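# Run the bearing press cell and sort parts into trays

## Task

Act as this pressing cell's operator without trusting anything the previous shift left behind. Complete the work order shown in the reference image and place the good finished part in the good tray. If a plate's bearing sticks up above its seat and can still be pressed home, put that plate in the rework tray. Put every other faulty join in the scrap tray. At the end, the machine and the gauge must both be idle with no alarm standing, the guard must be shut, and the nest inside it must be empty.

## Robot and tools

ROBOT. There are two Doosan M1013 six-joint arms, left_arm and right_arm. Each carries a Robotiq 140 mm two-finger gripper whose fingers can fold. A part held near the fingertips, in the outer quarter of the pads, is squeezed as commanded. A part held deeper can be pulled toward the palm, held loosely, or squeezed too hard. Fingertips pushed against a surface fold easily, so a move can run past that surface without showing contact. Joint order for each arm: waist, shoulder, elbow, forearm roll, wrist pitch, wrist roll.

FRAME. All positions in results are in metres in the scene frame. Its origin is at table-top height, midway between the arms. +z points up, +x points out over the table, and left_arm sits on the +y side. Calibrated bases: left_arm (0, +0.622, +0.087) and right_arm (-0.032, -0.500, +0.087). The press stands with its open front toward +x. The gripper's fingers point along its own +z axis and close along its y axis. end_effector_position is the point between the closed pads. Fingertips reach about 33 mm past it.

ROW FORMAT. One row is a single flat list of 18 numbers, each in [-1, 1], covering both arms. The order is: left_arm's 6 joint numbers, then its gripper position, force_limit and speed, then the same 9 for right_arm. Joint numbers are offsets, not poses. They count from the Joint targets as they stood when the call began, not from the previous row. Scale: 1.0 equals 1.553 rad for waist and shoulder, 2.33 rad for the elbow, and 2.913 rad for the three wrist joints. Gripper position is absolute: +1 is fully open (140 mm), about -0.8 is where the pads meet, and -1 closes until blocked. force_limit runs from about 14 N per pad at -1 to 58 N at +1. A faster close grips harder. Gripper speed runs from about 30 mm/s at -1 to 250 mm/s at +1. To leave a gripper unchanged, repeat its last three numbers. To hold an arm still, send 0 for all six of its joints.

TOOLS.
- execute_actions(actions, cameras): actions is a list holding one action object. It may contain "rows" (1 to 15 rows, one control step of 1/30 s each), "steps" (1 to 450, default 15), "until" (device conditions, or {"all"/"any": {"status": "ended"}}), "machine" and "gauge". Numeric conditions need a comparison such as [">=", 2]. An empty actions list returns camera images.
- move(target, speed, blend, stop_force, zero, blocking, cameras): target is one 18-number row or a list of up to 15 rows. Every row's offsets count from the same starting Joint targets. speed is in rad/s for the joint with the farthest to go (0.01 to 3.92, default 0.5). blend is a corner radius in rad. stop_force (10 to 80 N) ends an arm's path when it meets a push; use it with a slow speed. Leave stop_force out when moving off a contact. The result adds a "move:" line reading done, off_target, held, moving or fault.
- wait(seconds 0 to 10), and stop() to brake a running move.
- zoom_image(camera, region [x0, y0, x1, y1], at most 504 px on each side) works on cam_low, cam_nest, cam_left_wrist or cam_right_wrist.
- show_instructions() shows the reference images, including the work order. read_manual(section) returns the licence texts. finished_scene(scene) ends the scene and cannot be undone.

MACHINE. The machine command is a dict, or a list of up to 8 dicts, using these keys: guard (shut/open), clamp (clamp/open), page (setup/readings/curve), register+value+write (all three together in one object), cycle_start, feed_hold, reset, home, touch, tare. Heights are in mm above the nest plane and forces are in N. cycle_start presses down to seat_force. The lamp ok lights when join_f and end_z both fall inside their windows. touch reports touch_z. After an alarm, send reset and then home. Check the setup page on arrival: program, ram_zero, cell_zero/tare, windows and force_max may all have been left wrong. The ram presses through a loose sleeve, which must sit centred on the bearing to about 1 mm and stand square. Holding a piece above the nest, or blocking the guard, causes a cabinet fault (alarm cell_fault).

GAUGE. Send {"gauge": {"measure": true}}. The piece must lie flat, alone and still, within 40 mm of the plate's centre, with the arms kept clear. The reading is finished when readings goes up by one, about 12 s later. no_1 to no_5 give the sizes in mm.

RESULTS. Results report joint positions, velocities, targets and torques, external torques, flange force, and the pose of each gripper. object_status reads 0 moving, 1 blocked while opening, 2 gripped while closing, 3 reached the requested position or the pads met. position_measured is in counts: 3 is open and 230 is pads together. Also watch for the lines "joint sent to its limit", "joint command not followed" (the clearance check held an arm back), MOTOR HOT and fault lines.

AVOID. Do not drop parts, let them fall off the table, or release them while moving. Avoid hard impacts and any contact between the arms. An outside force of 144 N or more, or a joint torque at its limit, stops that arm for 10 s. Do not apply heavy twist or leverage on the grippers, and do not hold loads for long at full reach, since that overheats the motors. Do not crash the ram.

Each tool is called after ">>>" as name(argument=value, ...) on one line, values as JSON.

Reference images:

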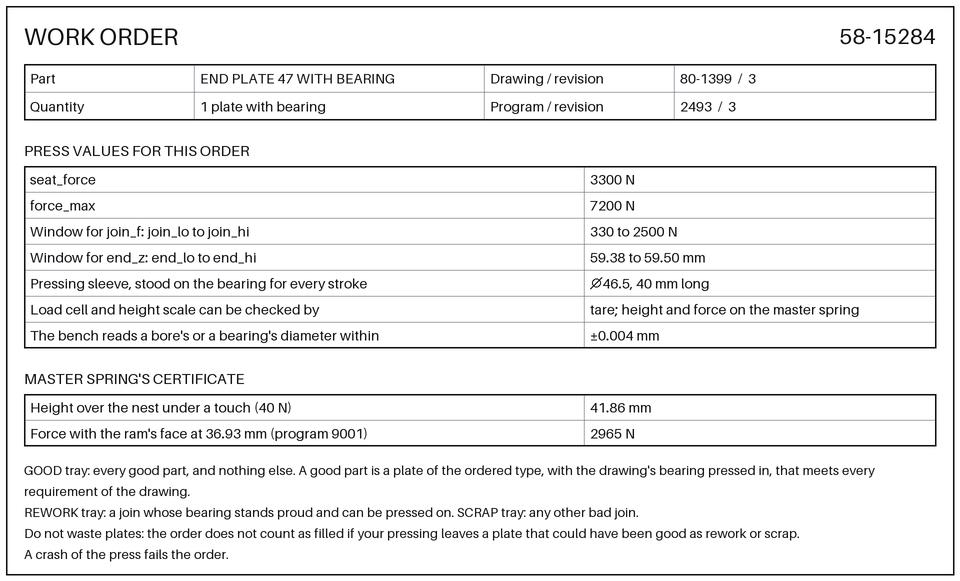

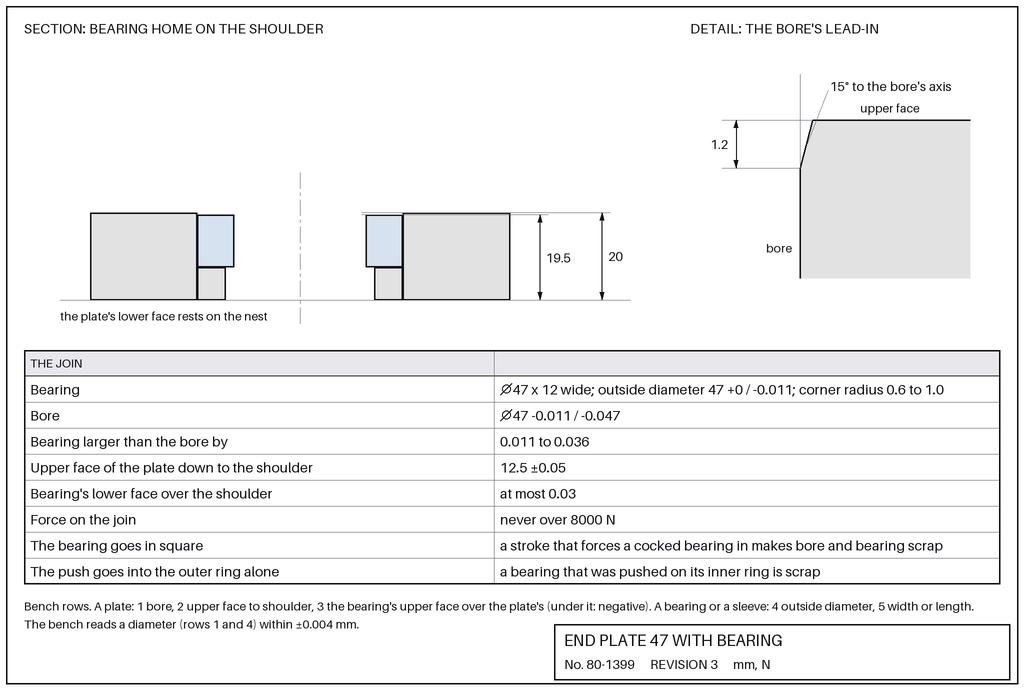

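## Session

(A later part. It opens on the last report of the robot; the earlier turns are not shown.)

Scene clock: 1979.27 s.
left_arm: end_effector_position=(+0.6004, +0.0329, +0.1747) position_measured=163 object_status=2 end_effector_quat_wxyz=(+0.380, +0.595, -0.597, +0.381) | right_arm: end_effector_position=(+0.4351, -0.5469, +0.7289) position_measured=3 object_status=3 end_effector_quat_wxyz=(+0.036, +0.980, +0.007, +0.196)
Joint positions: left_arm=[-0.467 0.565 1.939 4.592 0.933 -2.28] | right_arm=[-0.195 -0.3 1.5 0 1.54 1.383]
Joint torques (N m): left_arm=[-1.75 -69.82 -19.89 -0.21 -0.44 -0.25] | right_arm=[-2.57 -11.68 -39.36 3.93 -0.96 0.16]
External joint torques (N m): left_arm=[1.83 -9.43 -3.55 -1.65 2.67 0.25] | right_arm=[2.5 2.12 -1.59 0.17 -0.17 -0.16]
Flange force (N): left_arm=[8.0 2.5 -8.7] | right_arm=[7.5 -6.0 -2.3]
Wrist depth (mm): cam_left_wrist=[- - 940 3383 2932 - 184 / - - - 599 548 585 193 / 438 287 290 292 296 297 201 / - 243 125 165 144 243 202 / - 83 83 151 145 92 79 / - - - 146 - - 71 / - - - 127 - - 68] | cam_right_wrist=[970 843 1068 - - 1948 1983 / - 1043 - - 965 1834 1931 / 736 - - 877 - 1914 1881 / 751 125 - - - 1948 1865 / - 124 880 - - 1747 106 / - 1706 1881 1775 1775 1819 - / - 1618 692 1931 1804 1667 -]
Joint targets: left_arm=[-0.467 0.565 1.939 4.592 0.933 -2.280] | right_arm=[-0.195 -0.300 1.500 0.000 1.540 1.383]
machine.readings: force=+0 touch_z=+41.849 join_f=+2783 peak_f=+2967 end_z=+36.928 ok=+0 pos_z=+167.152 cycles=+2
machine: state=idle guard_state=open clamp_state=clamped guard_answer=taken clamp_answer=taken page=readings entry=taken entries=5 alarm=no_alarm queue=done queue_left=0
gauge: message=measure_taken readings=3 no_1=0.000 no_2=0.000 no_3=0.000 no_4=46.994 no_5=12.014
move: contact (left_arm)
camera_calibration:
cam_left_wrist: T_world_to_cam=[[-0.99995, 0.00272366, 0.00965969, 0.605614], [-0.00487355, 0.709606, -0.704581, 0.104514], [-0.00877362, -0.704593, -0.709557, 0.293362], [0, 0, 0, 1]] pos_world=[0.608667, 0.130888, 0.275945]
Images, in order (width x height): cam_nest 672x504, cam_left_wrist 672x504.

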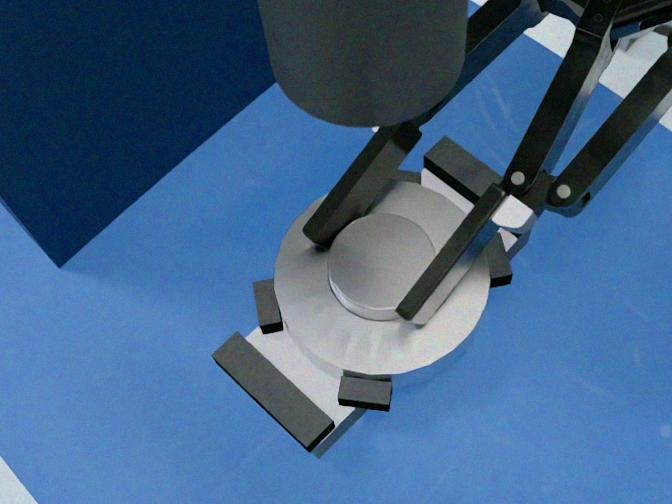

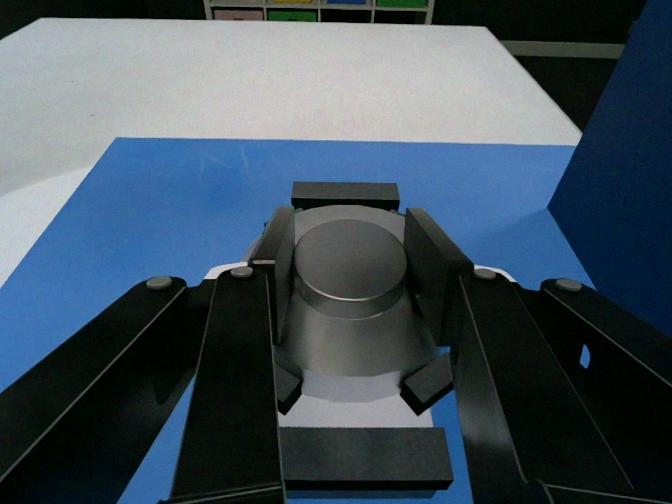

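>>> execute_actions(actions=[{"rows": [[0,0,0,0,0,0,0.0,0.2,-1,0,0,0,0,0,0,1,1,1]], "steps": 45}], cameras=["cam_nest", "cam_left_wrist"])

>>> zoom_image(camera="cam_nest", region=[318, 192, 448, 322])

>>> zoom_image(camera="cam_left_wrist", region=[280, 210, 420, 350])

Scene clock: 1989.00 s.
left_arm: end_effector_position=(+0.6004, +0.0329, +0.1747) position_measured=129 object_status=3 end_effector_quat_wxyz=(+0.380, +0.595, -0.597, +0.380) | right_arm: end_effector_position=(+0.4351, -0.5469, +0.7289) position_measured=3 object_status=3 end_effector_quat_wxyz=(+0.036, +0.980, +0.007, +0.196)
Joint positions: left_arm=[-0.467 0.565 1.939 4.592 0.933 -2.28] | right_arm=[-0.195 -0.3 1.5 0 1.54 1.383]
Joint torques (N m): left_arm=[1.82 -80.89 -23.95 -1.73 2.17 -0.14] | right_arm=[-2.65 -11.73 -39.39 4 -0.96 0.13]
External joint torques (N m): left_arm=[-1.69 1.64 0.61 -0.13 0.06 0.14] | right_arm=[2.58 2.12 -1.62 0.1 -0.17 -0.13]
Flange force (N): left_arm=[-1.6 1.1 3.4] | right_arm=[7.6 -6.3 -2.4]
Wrist depth (mm): cam_left_wrist=[- - 856 852 - - 184 / - 606 - - 593 628 193 / - 288 292 293 296 300 202 / - 244 140 167 165 243 202 / - 89 148 151 149 85 82 / - - 147 146 149 - - / - - 126 126 127 - -] | cam_right_wrist=[906 - - - - 2038 1914 / - 937 902 921 1775 1897 1914 / - - - 925 - 1948 1897 / - 125 - 909 - 1897 1865 / - 117 - 925 - 1834 106 / - 1720 1789 1761 1819 1804 1834 / - 1693 775 803 1834 1881 1775]
Joint targets: left_arm=[-0.467 0.565 1.939 4.592 0.933 -2.280] | right_arm=[-0.195 -0.300 1.500 0.000 1.540 1.383]
machine.readings: force=+0 touch_z=+41.849 join_f=+2783 peak_f=+2967 end_z=+36.928 ok=+0 pos_z=+167.152 cycles=+2
machine: state=idle guard_state=open clamp_state=clamped guard_answer=taken clamp_answer=taken page=readings entry=taken entries=5 alarm=no_alarm queue=done queue_left=0
gauge: message=measure_taken readings=3 no_1=0.000 no_2=0.000 no_3=0.000 no_4=46.994 no_5=12.014
camera_calibration:
cam_left_wrist: T_world_to_cam=[[-0.999949, 0.00286373, 0.00966017, 0.605595], [-0.00477451, 0.709606, -0.704583, 0.104454], [-0.00887265, -0.704593, -0.709556, 0.293422], [0, 0, 0, 1]] pos_world=[0.608667, 0.130888, 0.275945]
Images, in order (width x height): cam_nest 672x504, cam_left_wrist 672x504.

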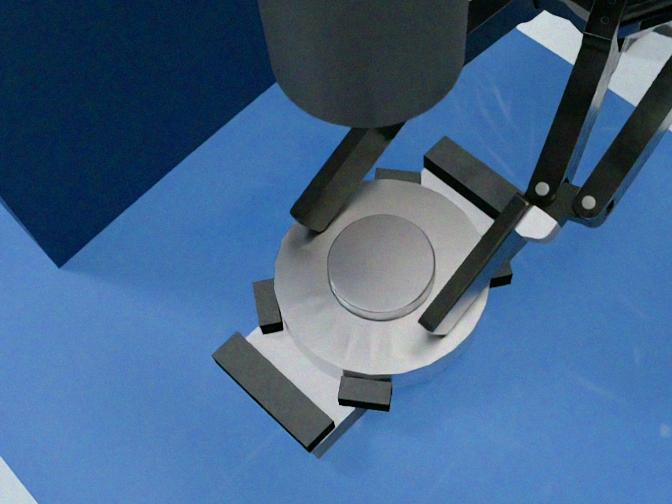

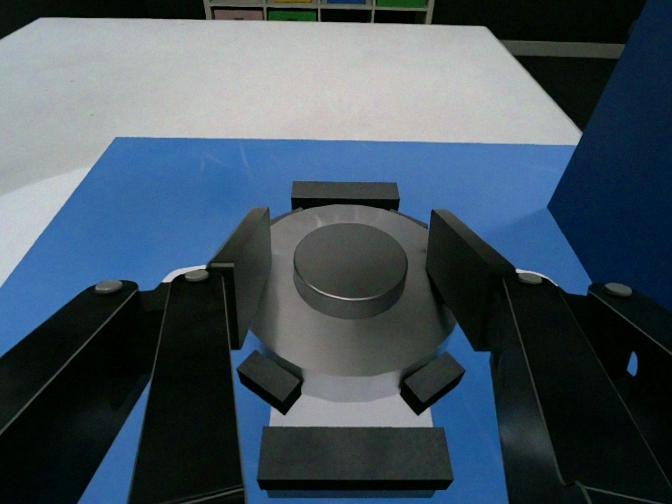

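Scaled by 3.877 from the camera's 672x504 image, which has a finer 960x720 frame.

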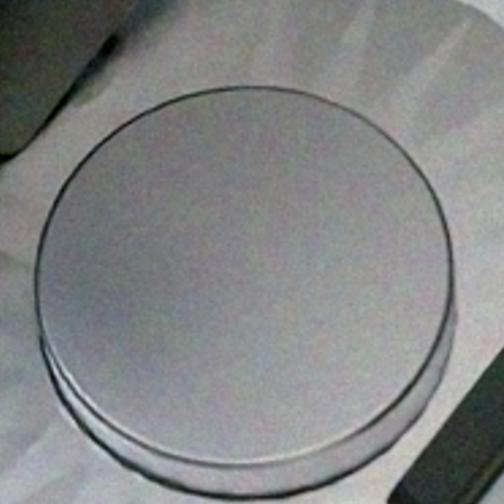

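Scaled by 3.600 from the camera's 672x504 image, which has a finer 960x720 frame.

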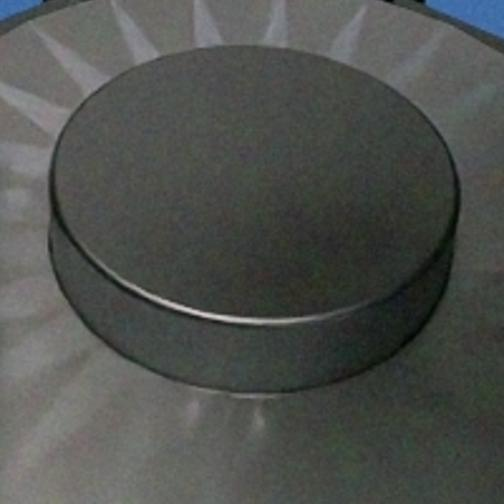

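>>> wait(seconds=0, cameras=["cam_nest"])

Scene clock: 2008.80 s.
left_arm: end_effector_position=(+0.6004, +0.0329, +0.1747) position_measured=129 object_status=3 end_effector_quat_wxyz=(+0.380, +0.595, -0.597, +0.380) | right_arm: end_effector_position=(+0.4351, -0.5469, +0.7289) position_measured=3 object_status=3 end_effector_quat_wxyz=(+0.036, +0.980, +0.007, +0.196)
Joint positions: left_arm=[-0.467 0.565 1.939 4.592 0.933 -2.28] | right_arm=[-0.195 -0.3 1.5 0 1.54 1.383]
Joint torques (N m): left_arm=[1.76 -80.8 -24.32 -1.79 2.13 -0.08] | right_arm=[-2.93 -11.82 -39.26 3.92 -0.92 0.09]
External joint torques (N m): left_arm=[-1.66 1.54 1.11 -0.06 0.1 0.08] | right_arm=[2.88 2.28 -1.67 0.18 -0.22 -0.09]
Flange force (N): left_arm=[-1.6 2.0 2.8] | right_arm=[8.1 -7.2 -2.4]
Wrist depth (mm): cam_left_wrist=[833 - 2587 3097 876 3233 184 / 555 565 - - 606 687 193 / - 289 288 291 296 297 202 / - 244 140 167 164 243 202 / - 89 148 151 149 85 82 / - - 147 146 149 - - / - - 126 126 127 - -] | cam_right_wrist=[863 - 795 974 945 1965 2001 / - 913 - - 987 1693 1965 / 692 - - - - 1655 1897 / - 124 - - 929 1850 122 / - 116 - 917 913 1881 106 / - 1680 1747 1706 1865 1667 1804 / - 1706 1804 803 1583 1761 1850]
Joint targets: left_arm=[-0.467 0.565 1.939 4.592 0.933 -2.280] | right_arm=[-0.195 -0.300 1.500 0.000 1.540 1.383]
Tool commands: left_gripper/position=+0.0 left_gripper/force_limit=+0.2 left_gripper/speed=-1.0 right_gripper/position=+1.0 right_gripper/force_limit=+1.0 right_gripper/speed=+1.0
machine.readings: force=+0 touch_z=+41.849 join_f=+2783 peak_f=+2967 end_z=+36.928 ok=+0 pos_z=+167.152 cycles=+2
machine: state=idle guard_state=open clamp_state=clamped guard_answer=taken clamp_answer=taken page=readings entry=taken entries=5 alarm=no_alarm queue=done queue_left=0
gauge: message=measure_taken readings=3 no_1=0.000 no_2=0.000 no_3=0.000 no_4=46.994 no_5=12.014
Images, in order (width x height): cam_nest 672x504.

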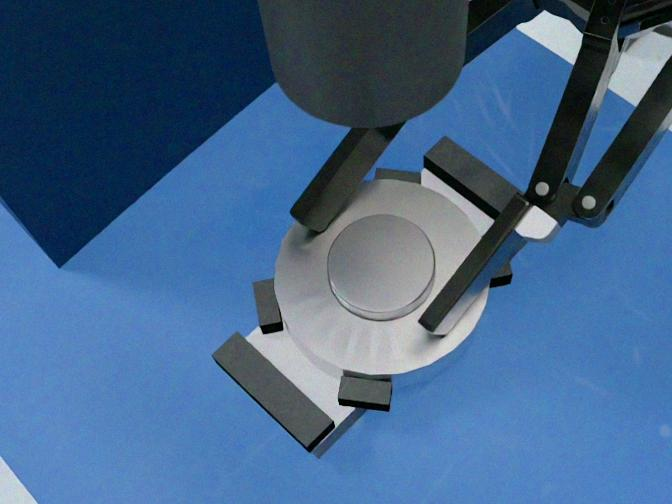

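>>> move(target=[[-0.0003,-0.0098,-0.0005,0.0044,-0.0013,-0.0074,0.0,0.2,-1,0,0,0,0,0,0,1,1,1],[0.0025,-0.0287,-0.0024,0.0141,-0.0015,-0.0218,0.0,0.2,-1,0,0,0,0,0,0,1,1,1],[0.2152,-0.1054,0.0431,0.1022,0.0710,-0.0229,0.0,0.2,-1,0,0,0,0,0,0,1,1,1]], speed=[0.03,0.1,0.25], blend=[0.005,0.02,0], cameras=["cam_nest"])

>>> zoom_image(camera="cam_nest", region=[318, 192, 448, 322])

Scene clock: 2016.87 s.
left_arm: end_effector_position=(+0.6004, +0.2562, +0.2432) position_measured=129 object_status=3 end_effector_quat_wxyz=(+0.380, +0.596, -0.597, +0.380) | right_arm: end_effector_position=(+0.4351, -0.5469, +0.7289) position_measured=3 object_status=3 end_effector_quat_wxyz=(+0.036, +0.980, +0.007, +0.196)
Joint positions: left_arm=[-0.133 0.401 2.039 4.89 1.139 -2.347] | right_arm=[-0.195 -0.3 1.5 0 1.54 1.383]
Joint torques (N m): left_arm=[2.02 -67.5 -26.17 -1.29 1.95 -0.07] | right_arm=[-2.69 -11.52 -39.26 4 -0.94 0.13]
External joint torques (N m): left_arm=[-2.09 2.41 1.48 -0.1 0.14 0.07] | right_arm=[2.64 1.99 -1.66 0.1 -0.2 -0.13]
Flange force (N): left_arm=[-2.4 0.7 4.8] | right_arm=[7.5 -6.5 -2.4]
Wrist depth (mm): cam_left_wrist=[1718 1004 3012 3141 1286 303 223 / 748 - 842 424 478 303 248 / - 561 413 358 421 307 286 / - 348 131 338 165 326 334 / - 89 286 290 288 85 82 / - - 334 340 336 - - / - - 309 311 313 - -] | cam_right_wrist=[- - - 877 996 1865 1948 / - - 860 - 957 1897 1965 / 724 759 - 925 873 1804 1983 / - 125 - - 913 146 1834 / - 117 - - 917 1965 106 / - 1706 1693 1747 1733 1834 1789 / - 1667 786 1931 1747 1834 1789]
Joint targets: left_arm=[-0.133 0.401 2.039 4.890 1.139 -2.347] | right_arm=[-0.195 -0.300 1.500 0.000 1.540 1.383]
machine.readings: force=+0 touch_z=+41.849 join_f=+2783 peak_f=+2967 end_z=+36.928 ok=+0 pos_z=+167.152 cycles=+2
machine: state=idle guard_state=open clamp_state=clamped guard_answer=taken clamp_answer=taken page=readings entry=taken entries=5 alarm=no_alarm queue=done queue_left=0
gauge: message=measure_taken readings=3 no_1=0.000 no_2=0.000 no_3=0.000 no_4=46.994 no_5=12.014
move: done
Images, in order (width x height): cam_nest 672x504.

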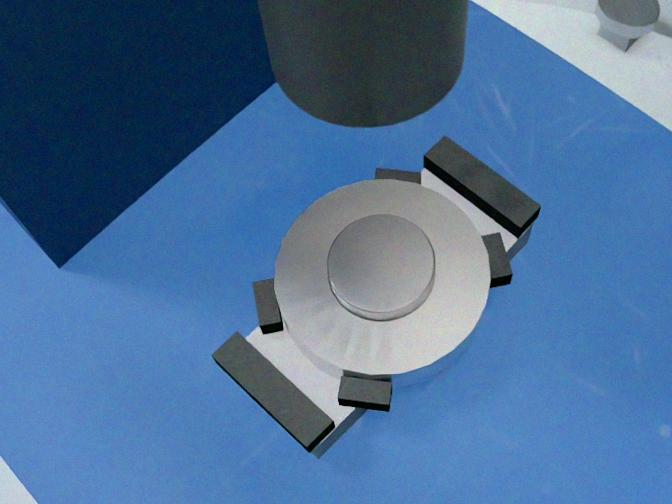

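Scaled by 3.877 from the camera's 672x504 image, which has a finer 960x720 frame.

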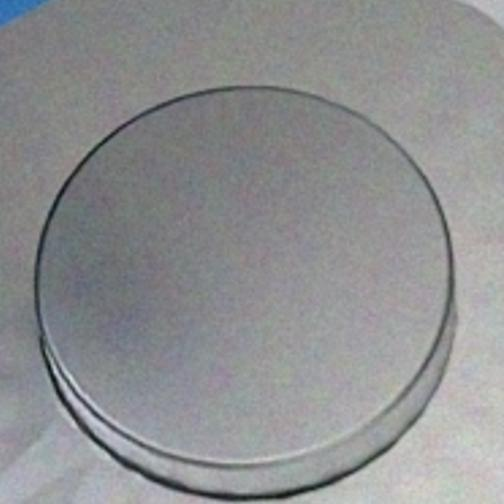

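>>> zoom_image(camera="cam_nest", region=[322, 258, 382, 328])

>>> zoom_image(camera="cam_nest", region=[382, 258, 442, 328])

Scaled by 7.200 from the camera's 672x504 image, which has a finer 960x720 frame.

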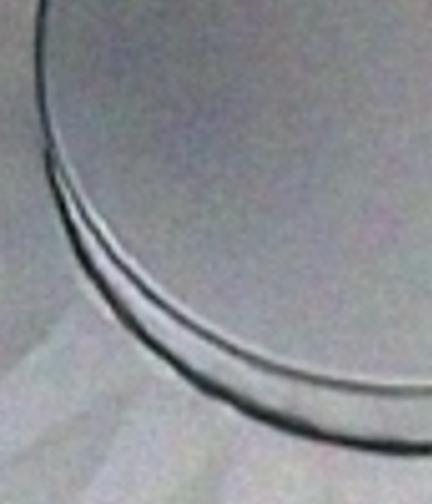

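Scaled by 7.200 from the camera's 672x504 image, which has a finer 960x720 frame.

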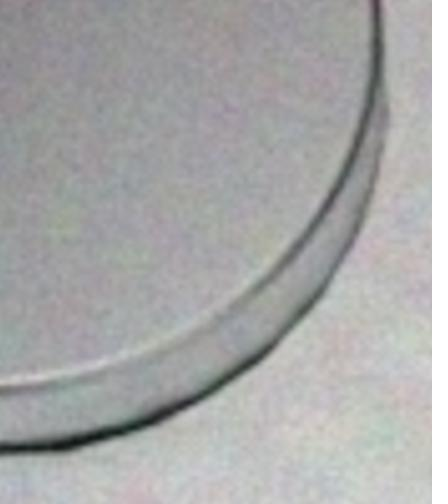

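>>> zoom_image(camera="cam_nest", region=[318, 240, 358, 300])

>>> zoom_image(camera="cam_nest", region=[404, 240, 444, 300])

>>> zoom_image(camera="cam_nest", region=[322, 200, 442, 270])

Scaled by 8.400 from the camera's 672x504 image, which has a finer 960x720 frame.

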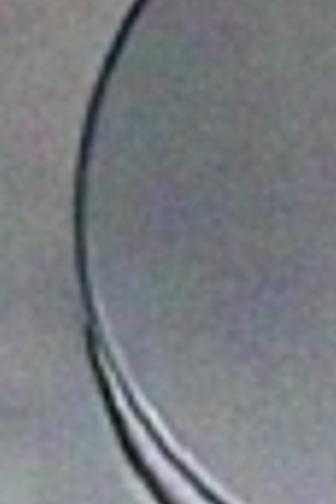

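Scaled by 8.400 from the camera's 672x504 image, which has a finer 960x720 frame.

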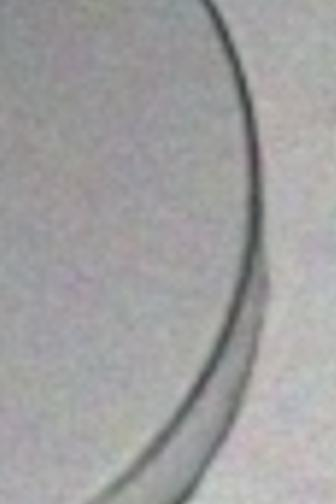

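Scaled by 4.200 from the camera's 672x504 image, which has a finer 960x720 frame.

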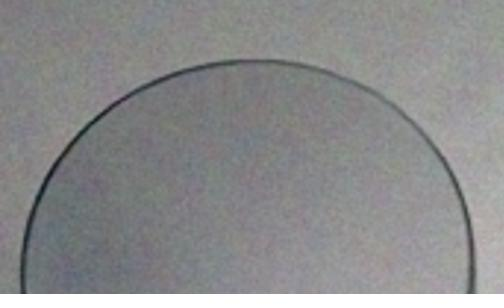

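>>> wait(seconds=0, cameras=["cam_left_wrist"])

>>> zoom_image(camera="cam_left_wrist", region=[280, 150, 420, 290])

Scene clock: 2036.70 s.
left_arm: end_effector_position=(+0.6004, +0.2563, +0.2432) position_measured=129 object_status=3 end_effector_quat_wxyz=(+0.380, +0.596, -0.597, +0.380) | right_arm: end_effector_position=(+0.4351, -0.5469, +0.7289) position_measured=3 object_status=3 end_effector_quat_wxyz=(+0.036, +0.980, +0.007, +0.196)
Joint positions: left_arm=[-0.133 0.401 2.039 4.89 1.139 -2.347] | right_arm=[-0.195 -0.3 1.5 0 1.54 1.383]
Joint torques (N m): left_arm=[1.7 -66.82 -25.58 -1.28 1.98 -0.08] | right_arm=[-2.51 -11.68 -39.26 4 -0.91 0.12]
External joint torques (N m): left_arm=[-1.68 1.61 0.87 -0.1 0.11 0.08] | right_arm=[2.47 2.03 -1.74 0.11 -0.22 -0.12]
Flange force (N): left_arm=[-1.4 0.4 3.7] | right_arm=[7.6 -6.0 -2.5]
Wrist depth (mm): cam_left_wrist=[- - 3436 3857 3187 301 224 / 763 - 504 531 481 300 249 / 529 - 424 359 415 304 287 / 470 - 132 336 164 327 334 / - 89 285 297 286 85 82 / - - 327 333 - - - / - - 310 311 312 - -] | cam_right_wrist=[- - 797 933 - 1914 1948 / 792 921 - - 906 1850 1931 / 736 775 909 902 - 1761 1948 / - - 884 917 - 1897 - / - 116 - 895 906 1804 106 / - 1850 1761 1720 1819 1775 1819 / - 1706 860 792 1881 1775 1865]
Joint targets: left_arm=[-0.133 0.401 2.039 4.890 1.139 -2.347] | right_arm=[-0.195 -0.300 1.500 0.000 1.540 1.383]
Tool commands: left_gripper/position=+0.0 left_gripper/force_limit=+0.2 left_gripper/speed=-1.0 right_gripper/position=+1.0 right_gripper/force_limit=+1.0 right_gripper/speed=+1.0
machine.readings: force=+0 touch_z=+41.849 join_f=+2783 peak_f=+2967 end_z=+36.928 ok=+0 pos_z=+167.152 cycles=+2
machine: state=idle guard_state=open clamp_state=clamped guard_answer=taken clamp_answer=taken page=readings entry=taken entries=5 alarm=no_alarm queue=done queue_left=0
gauge: message=measure_taken readings=3 no_1=0.000 no_2=0.000 no_3=0.000 no_4=46.994 no_5=12.014
camera_calibration:
cam_left_wrist: T_world_to_cam=[[-0.99995, 0.00178507, 0.00988236, 0.6045], [-0.00568001, 0.711005, -0.703164, -0.00603203], [-0.0082816, -0.703185, -0.710959, 0.498987], [0, 0, 0, 1]] pos_world=[0.608567, 0.35409, 0.344544]
Images, in order (width x height): cam_left_wrist 672x504.

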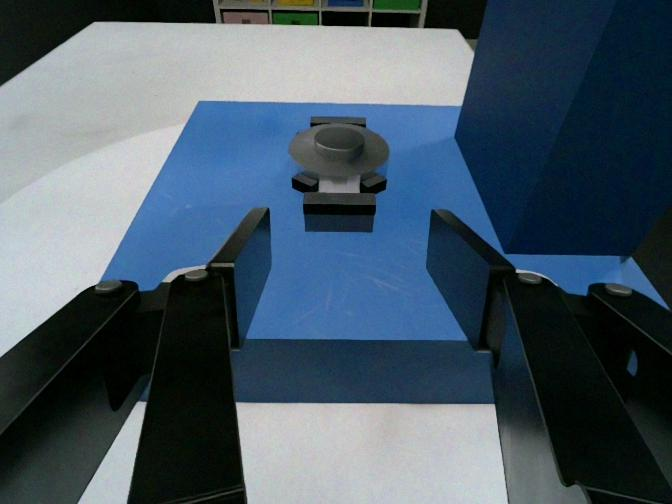

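Scaled by 3.600 from the camera's 672x504 image, which has a finer 960x720 frame.

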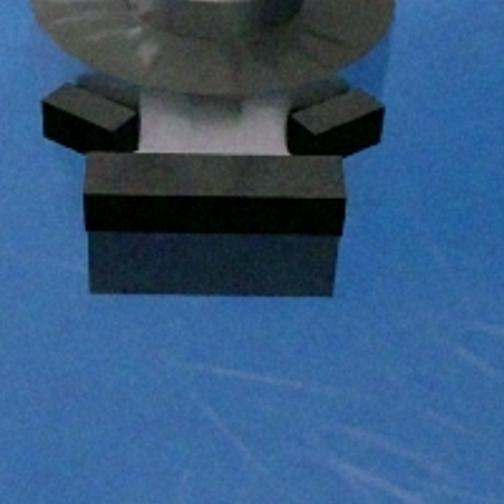

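>>> zoom_image(camera="cam_left_wrist", region=[304, 115, 374, 165])

Scaled by 7.200 from the camera's 672x504 image, which has a finer 960x720 frame.

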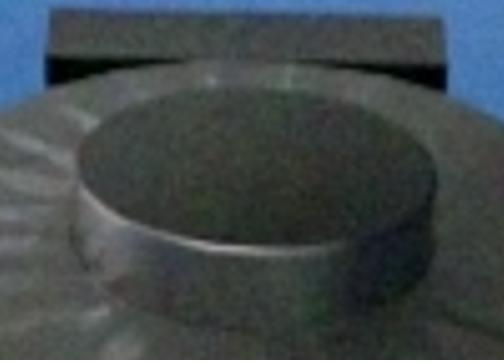

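>>> move(target=[-0.1473,0.0708,-0.0194,-0.0720,-0.0501,0.0212,0.0,0.2,-1,0,0,0,0,0,0,1,1,1], speed=0.2, cameras=["cam_left_wrist"])

>>> zoom_image(camera="cam_left_wrist", region=[270, 130, 410, 230])

Scene clock: 2057.73 s.
left_arm: end_effector_position=(+0.6005, +0.1093, +0.1908) position_measured=129 object_status=3 end_effector_quat_wxyz=(+0.380, +0.596, -0.597, +0.380) | right_arm: end_effector_position=(+0.4351, -0.5469, +0.7289) position_measured=3 object_status=3 end_effector_quat_wxyz=(+0.036, +0.980, +0.007, +0.196)
Joint positions: left_arm=[-0.362 0.511 1.994 4.68 0.993 -2.285] | right_arm=[-0.195 -0.3 1.5 0 1.54 1.383]
Joint torques (N m): left_arm=[1.49 -75.72 -23.68 -1.93 2.09 -0.12] | right_arm=[-2.51 -11.97 -39.3 3.99 -0.9 0.12]
External joint torques (N m): left_arm=[-1.36 1.84 0.8 0.23 0.12 0.12] | right_arm=[2.47 2.38 -1.7 0.11 -0.23 -0.11]
Flange force (N): left_arm=[-1.8 0.4 2.8] | right_arm=[8.1 -6.0 -2.4]
Wrist depth (mm): cam_left_wrist=[- - - - - 272 203 / - - 353 392 645 282 202 / 461 316 318 233 313 299 201 / - 257 140 213 164 263 201 / - 89 206 200 201 85 82 / - - 191 191 193 - - / - - 168 169 170 - -] | cam_right_wrist=[- - - - 970 2001 2001 / 770 - 965 - 945 1865 1931 / 764 - - - 965 1914 1897 / - 775 917 - 1005 1881 1819 / - 863 906 863 913 1834 106 / - 1595 1897 1302 1819 1865 1850 / - 1655 2001 715 1720 1572 1804]
Joint targets: left_arm=[-0.362 0.511 1.994 4.680 0.993 -2.285] | right_arm=[-0.195 -0.300 1.500 0.000 1.540 1.383]
machine.readings: force=+0 touch_z=+41.849 join_f=+2783 peak_f=+2967 end_z=+36.928 ok=+0 pos_z=+167.152 cycles=+2
machine: state=idle guard_state=open clamp_state=clamped guard_answer=taken clamp_answer=taken page=readings entry=taken entries=5 alarm=no_alarm queue=done queue_left=0
gauge: message=measure_taken readings=3 no_1=0.000 no_2=0.000 no_3=0.000 no_4=46.994 no_5=12.014
move: done
camera_calibration:
cam_left_wrist: T_world_to_cam=[[-0.99995, 0.00199959, 0.00980918, 0.605357], [-0.00547723, 0.710904, -0.703267, 0.0615682], [-0.00837963, -0.703286, -0.710858, 0.358417], [0, 0, 0, 1]] pos_world=[0.608667, 0.20709, 0.292144]
Images, in order (width x height): cam_left_wrist 672x504.

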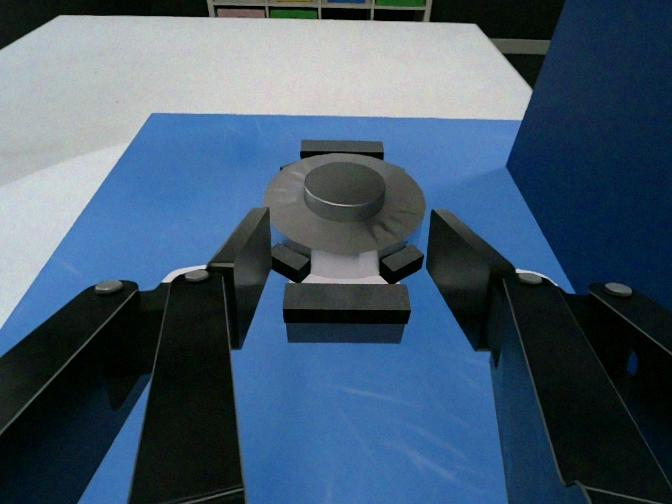

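Scaled by 3.600 from the camera's 672x504 image, which has a finer 960x720 frame.

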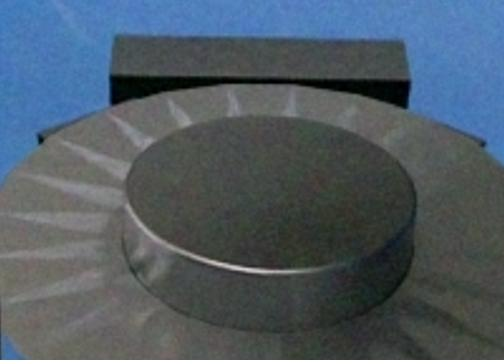

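>>> zoom_image(camera="cam_left_wrist", region=[298, 156, 348, 226])

>>> zoom_image(camera="cam_left_wrist", region=[341, 156, 391, 226])

Scaled by 7.200 from the camera's 672x504 image, which has a finer 960x720 frame.

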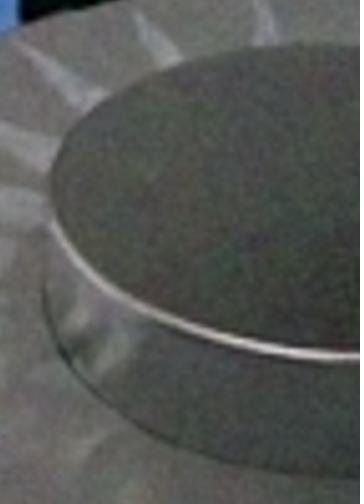

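Scaled by 7.200 from the camera's 672x504 image, which has a finer 960x720 frame.

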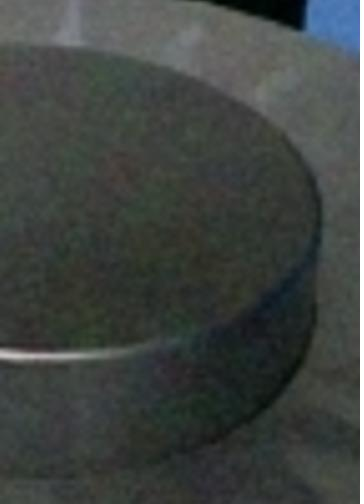

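>>> zoom_image(camera="cam_left_wrist", region=[258, 170, 298, 230])

>>> zoom_image(camera="cam_left_wrist", region=[392, 170, 432, 230])

>>> zoom_image(camera="cam_left_wrist", region=[295, 140, 395, 230])

Scaled by 8.400 from the camera's 672x504 image, which has a finer 960x720 frame.

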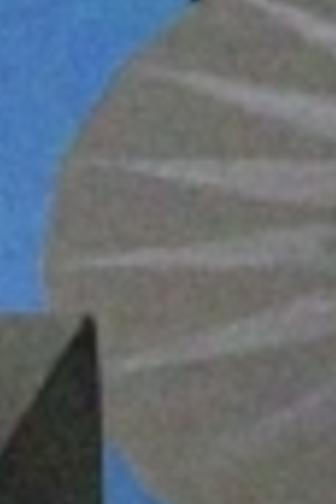

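Scaled by 8.400 from the camera's 672x504 image, which has a finer 960x720 frame.

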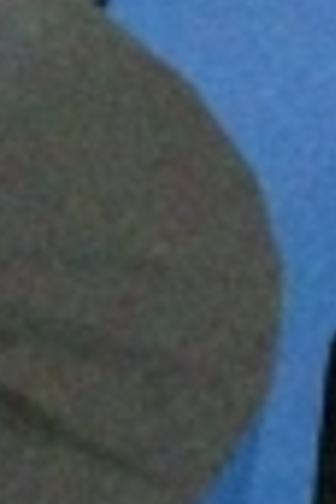

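Scaled by 5.040 from the camera's 672x504 image, which has a finer 960x720 frame.

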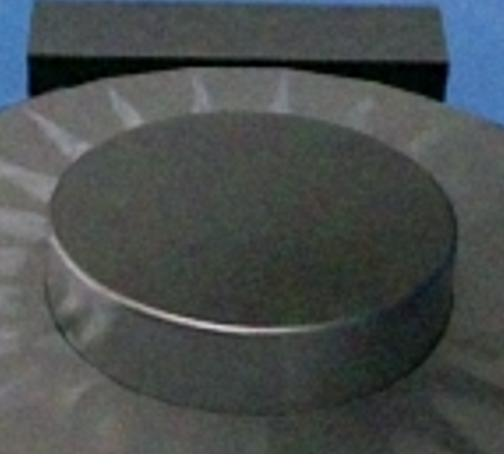

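>>> zoom_image(camera="cam_left_wrist", region=[304, 215, 384, 265])

>>> zoom_image(camera="cam_left_wrist", region=[304, 140, 384, 190])

Scaled by 6.300 from the camera's 672x504 image, which has a finer 960x720 frame.

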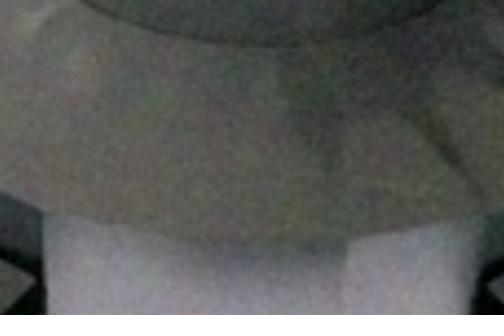

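Scaled by 6.300 from the camera's 672x504 image, which has a finer 960x720 frame.

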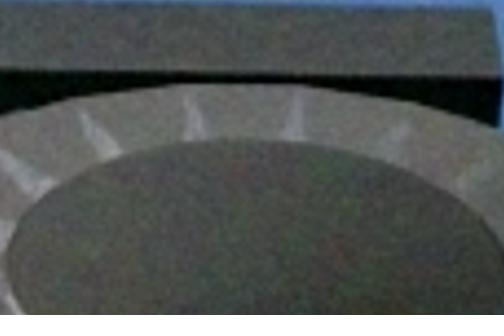

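>>> execute_actions(actions=[{"rows": [[0,0,0,0,0,0,-1,0.2,-1,0,0,0,0,0,0,1,1,1]], "steps": 100}])

Scene clock: 2084.47 s.
left_arm: end_effector_position=(+0.6005, +0.1092, +0.1907) position_measured=232 object_status=3 end_effector_quat_wxyz=(+0.380, +0.596, -0.597, +0.380) | right_arm: end_effector_position=(+0.4351, -0.5469, +0.7289) position_measured=3 object_status=3 end_effector_quat_wxyz=(+0.036, +0.980, +0.007, +0.196)
Joint positions: left_arm=[-0.362 0.511 1.994 4.68 0.993 -2.285] | right_arm=[-0.195 -0.3 1.5 0 1.54 1.383]
Joint torques (N m): left_arm=[2.39 -75.66 -23.59 -1.59 2.05 -0.06] | right_arm=[-2.93 -11.76 -39.29 3.98 -0.91 0.13]
External joint torques (N m): left_arm=[-2.24 1.9 0.72 -0.1 0.17 0.05] | right_arm=[2.89 2.24 -1.61 0.11 -0.22 -0.13]
Flange force (N): left_arm=[-1.4 0.9 4.4] | right_arm=[8.0 -7.2 -2.3]
Wrist depth (mm): cam_left_wrist=[- - - - - 3187 202 / - - - 637 373 283 202 / - 300 305 234 323 298 202 / - 257 260 117 256 263 201 / - 225 81 84 90 84 192 / - - - 62 - 69 - / - 59 - - - - -] | cam_right_wrist=[887 953 - 1038 - 1931 2019 / - - - 1043 - 1865 1865 / - 824 - - - 1965 1931 / - 125 - - 902 - 1897 / - 125 870 917 921 1804 106 / - 1706 1775 1680 1789 1834 1865 / - 1733 772 898 1720 1819 1819]
Joint targets: left_arm=[-0.362 0.511 1.994 4.680 0.993 -2.285] | right_arm=[-0.195 -0.300 1.500 0.000 1.540 1.383]
machine.readings: force=+0 touch_z=+41.849 join_f=+2783 peak_f=+2967 end_z=+36.928 ok=+0 pos_z=+167.152 cycles=+2
machine: state=idle guard_state=open clamp_state=clamped guard_answer=taken clamp_answer=taken page=readings entry=taken entries=5 alarm=no_alarm queue=done queue_left=0
gauge: message=measure_taken readings=3 no_1=0.000 no_2=0.000 no_3=0.000 no_4=46.994 no_5=12.014

>>> move(target=[-0.0429,0.0151,-0.0252,-0.0104,-0.0143,-0.0140,-1,0.2,-1,0,0,0,0,0,0,1,1,1], speed=0.1, cameras=["cam_nest", "cam_left_wrist"])

>>> zoom_image(camera="cam_nest", region=[318, 172, 468, 322])

>>> zoom_image(camera="cam_left_wrist", region=[270, 180, 420, 330])

Scene clock: 2091.57 s.
left_arm: end_effector_position=(+0.6103, +0.0572, +0.1956) position_measured=232 object_status=3 end_effector_quat_wxyz=(+0.380, +0.596, -0.597, +0.380) | right_arm: end_effector_position=(+0.4351, -0.5469, +0.7289) position_measured=3 object_status=3 end_effector_quat_wxyz=(+0.036, +0.980, +0.007, +0.196)
Joint positions: left_arm=[-0.428 0.534 1.935 4.65 0.952 -2.326] | right_arm=[-0.195 -0.3 1.5 0 1.54 1.383]
Joint torques (N m): left_arm=[0.37 -80.01 -25.37 -1.72 1.88 -0.12] | right_arm=[-2.9 -11.76 -39.28 3.96 -0.94 0.16]
External joint torques (N m): left_arm=[-0.14 2.52 1.04 -0.09 0.27 0.12] | right_arm=[2.85 2.22 -1.65 0.14 -0.2 -0.16]
Flange force (N): left_arm=[-3.6 -0.3 1.9] | right_arm=[8.0 -7.0 -2.4]
Wrist depth (mm): cam_left_wrist=[- - 3926 2715 977 3233 205 / - - 634 652 687 - 215 / 473 306 328 329 335 321 215 / 419 264 266 117 222 273 213 / - 232 81 84 90 85 204 / - - - 62 - 69 - / - 59 - - - - -] | cam_right_wrist=[- 887 - - - 1948 1983 / 756 937 850 - - 1931 1881 / 754 - - 853 - 1561 1914 / - - - 884 - 146 114 / - 115 - - - 1819 106 / - 1680 1804 1747 1761 1865 - / - 1497 770 925 1834 1834 -]
Joint targets: left_arm=[-0.429 0.535 1.935 4.650 0.952 -2.326] | right_arm=[-0.195 -0.300 1.500 0.000 1.540 1.383]
machine.readings: force=+0 touch_z=+41.849 join_f=+2783 peak_f=+2967 end_z=+36.928 ok=+0 pos_z=+167.152 cycles=+2
machine: state=idle guard_state=open clamp_state=clamped guard_answer=taken clamp_answer=taken page=readings entry=taken entries=5 alarm=no_alarm queue=done queue_left=0
gauge: message=measure_taken readings=3 no_1=0.000 no_2=0.000 no_3=0.000 no_4=46.994 no_5=12.014
move: done
camera_calibration:
cam_left_wrist: T_world_to_cam=[[-0.999943, 0.00207742, 0.0104442, 0.615008], [-0.00587219, 0.710611, -0.703561, 0.102342], [-0.00888332, -0.703582, -0.710559, 0.325609], [0, 0, 0, 1]] pos_world=[0.618466, 0.155089, 0.296945]
Images, in order (width x height): cam_nest 672x504, cam_left_wrist 672x504.

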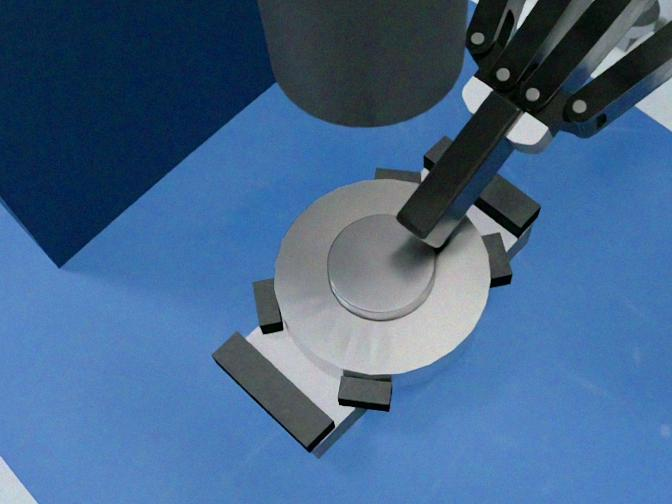

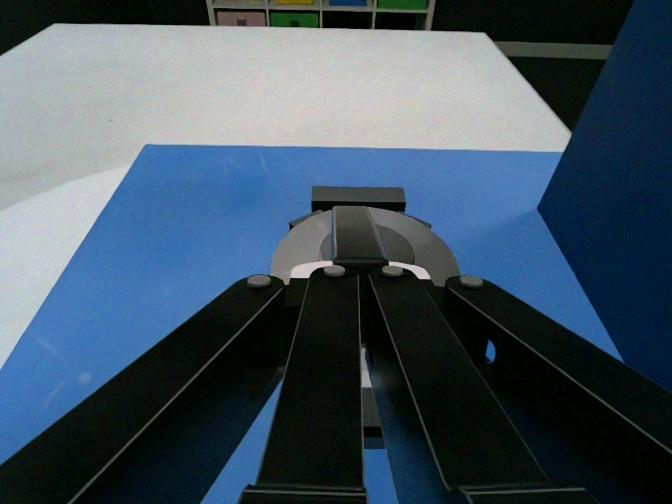

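Scaled by 3.360 from the camera's 672x504 image, which has a finer 960x720 frame.

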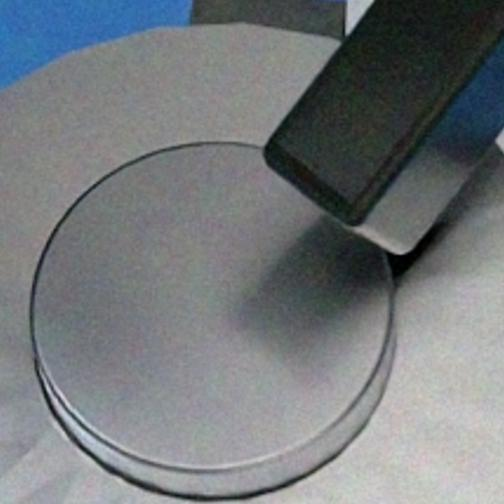

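Scaled by 3.360 from the camera's 672x504 image, which has a finer 960x720 frame.

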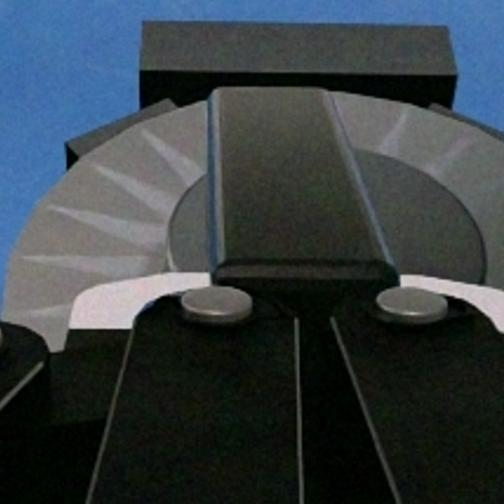

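>>> move(target=[0.0002,0.0164,0.0023,-0.0077,0.0006,0.0131,-1,0.2,-1,0,0,0,0,0,0,1,1,1], speed=0.01, stop_force=10, cameras=["cam_nest", "cam_left_wrist"])

>>> zoom_image(camera="cam_nest", region=[318, 172, 468, 322])

>>> zoom_image(camera="cam_left_wrist", region=[270, 180, 420, 330])

Scene clock: 2112.10 s.
left_arm: end_effector_position=(+0.6105, +0.0572, +0.1853) position_measured=232 object_status=3 end_effector_quat_wxyz=(+0.380, +0.596, -0.596, +0.380) | right_arm: end_effector_position=(+0.4351, -0.5469, +0.7289) position_measured=3 object_status=3 end_effector_quat_wxyz=(+0.036, +0.980, +0.007, +0.196)
Joint positions: left_arm=[-0.428 0.549 1.938 4.637 0.953 -2.304] | right_arm=[-0.195 -0.3 1.5 0 1.54 1.383]
Joint torques (N m): left_arm=[-0.83 -67.48 -18.25 0.7 -0.98 -0.09] | right_arm=[-2.83 -11.71 -39.59 3.97 -0.95 0.13]
External joint torques (N m): left_arm=[0.88 -10.68 -5.5 -2.52 3.17 0.08] | right_arm=[2.78 2.11 -1.42 0.13 -0.19 -0.13]
Flange force (N): left_arm=[10.7 1.4 -7.0] | right_arm=[7.3 -6.9 -2.0]
Wrist depth (mm): cam_left_wrist=[- - 4997 2587 - - 206 / - 559 612 564 - 662 217 / 476 304 307 297 315 305 216 / - 248 252 117 198 260 214 / - 219 81 84 90 90 204 / - - - 62 - 69 - / - 59 - - - - -] | cam_right_wrist=[913 - - - 902 1948 1965 / - - 1024 870 917 1931 2001 / 749 - - 929 933 1804 1948 / - - - - - 1914 1865 / - 115 925 902 970 1804 106 / - 1693 1706 - 1761 1761 1881 / - 1680 837 717 1804 1733 1789]
Joint targets: left_arm=[-0.428 0.549 1.938 4.637 0.953 -2.304] | right_arm=[-0.195 -0.300 1.500 0.000 1.540 1.383]
machine.readings: force=+0 touch_z=+41.849 join_f=+2783 peak_f=+2967 end_z=+36.928 ok=+0 pos_z=+167.152 cycles=+2
machine: state=idle guard_state=open clamp_state=clamped guard_answer=taken clamp_answer=taken page=readings entry=taken entries=5 alarm=no_alarm queue=done queue_left=0
gauge: message=measure_taken readings=3 no_1=0.000 no_2=0.000 no_3=0.000 no_4=46.994 no_5=12.014
move: contact (left_arm); left_arm: the wrist roll is farthest, 0.017 rad from its target
camera_calibration:
cam_left_wrist: T_world_to_cam=[[-0.999948, 0.00158238, 0.0100939, 0.615497], [-0.00597986, 0.71041, -0.703762, 0.0951824], [-0.00828442, -0.703786, -0.710364, 0.317826], [0, 0, 0, 1]] pos_world=[0.618667, 0.155089, 0.286545]
Images, in order (width x height): cam_nest 672x504, cam_left_wrist 672x504.

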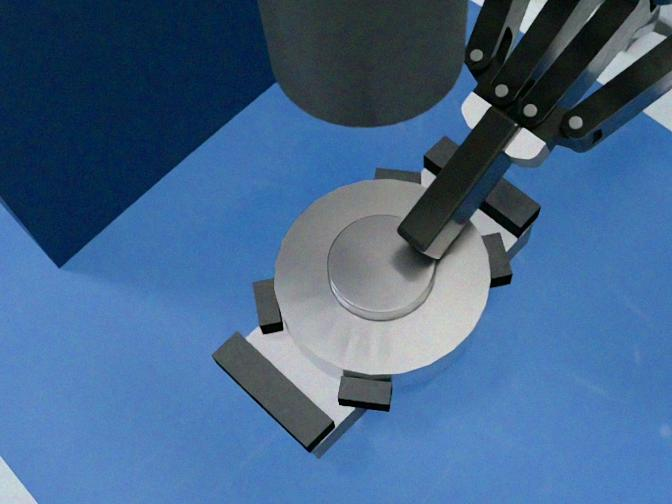

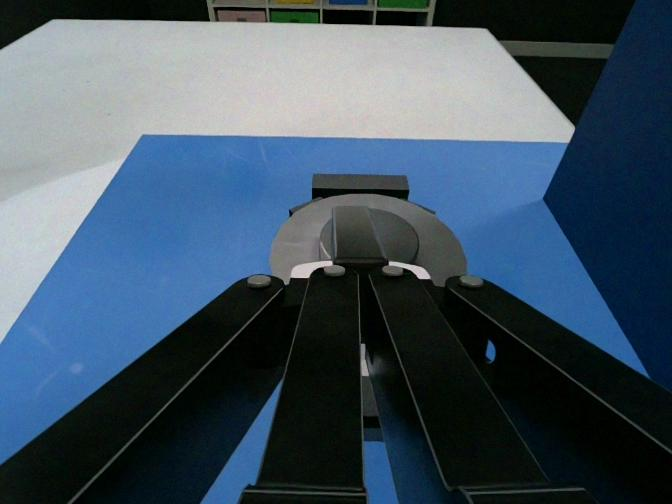

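Scaled by 3.360 from the camera's 672x504 image, which has a finer 960x720 frame.

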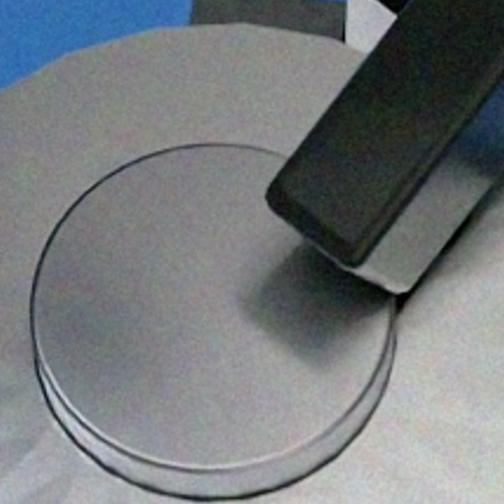

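Scaled by 3.360 from the camera's 672x504 image, which has a finer 960x720 frame.

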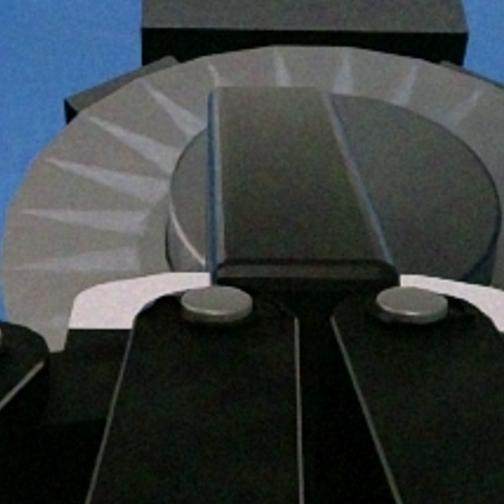

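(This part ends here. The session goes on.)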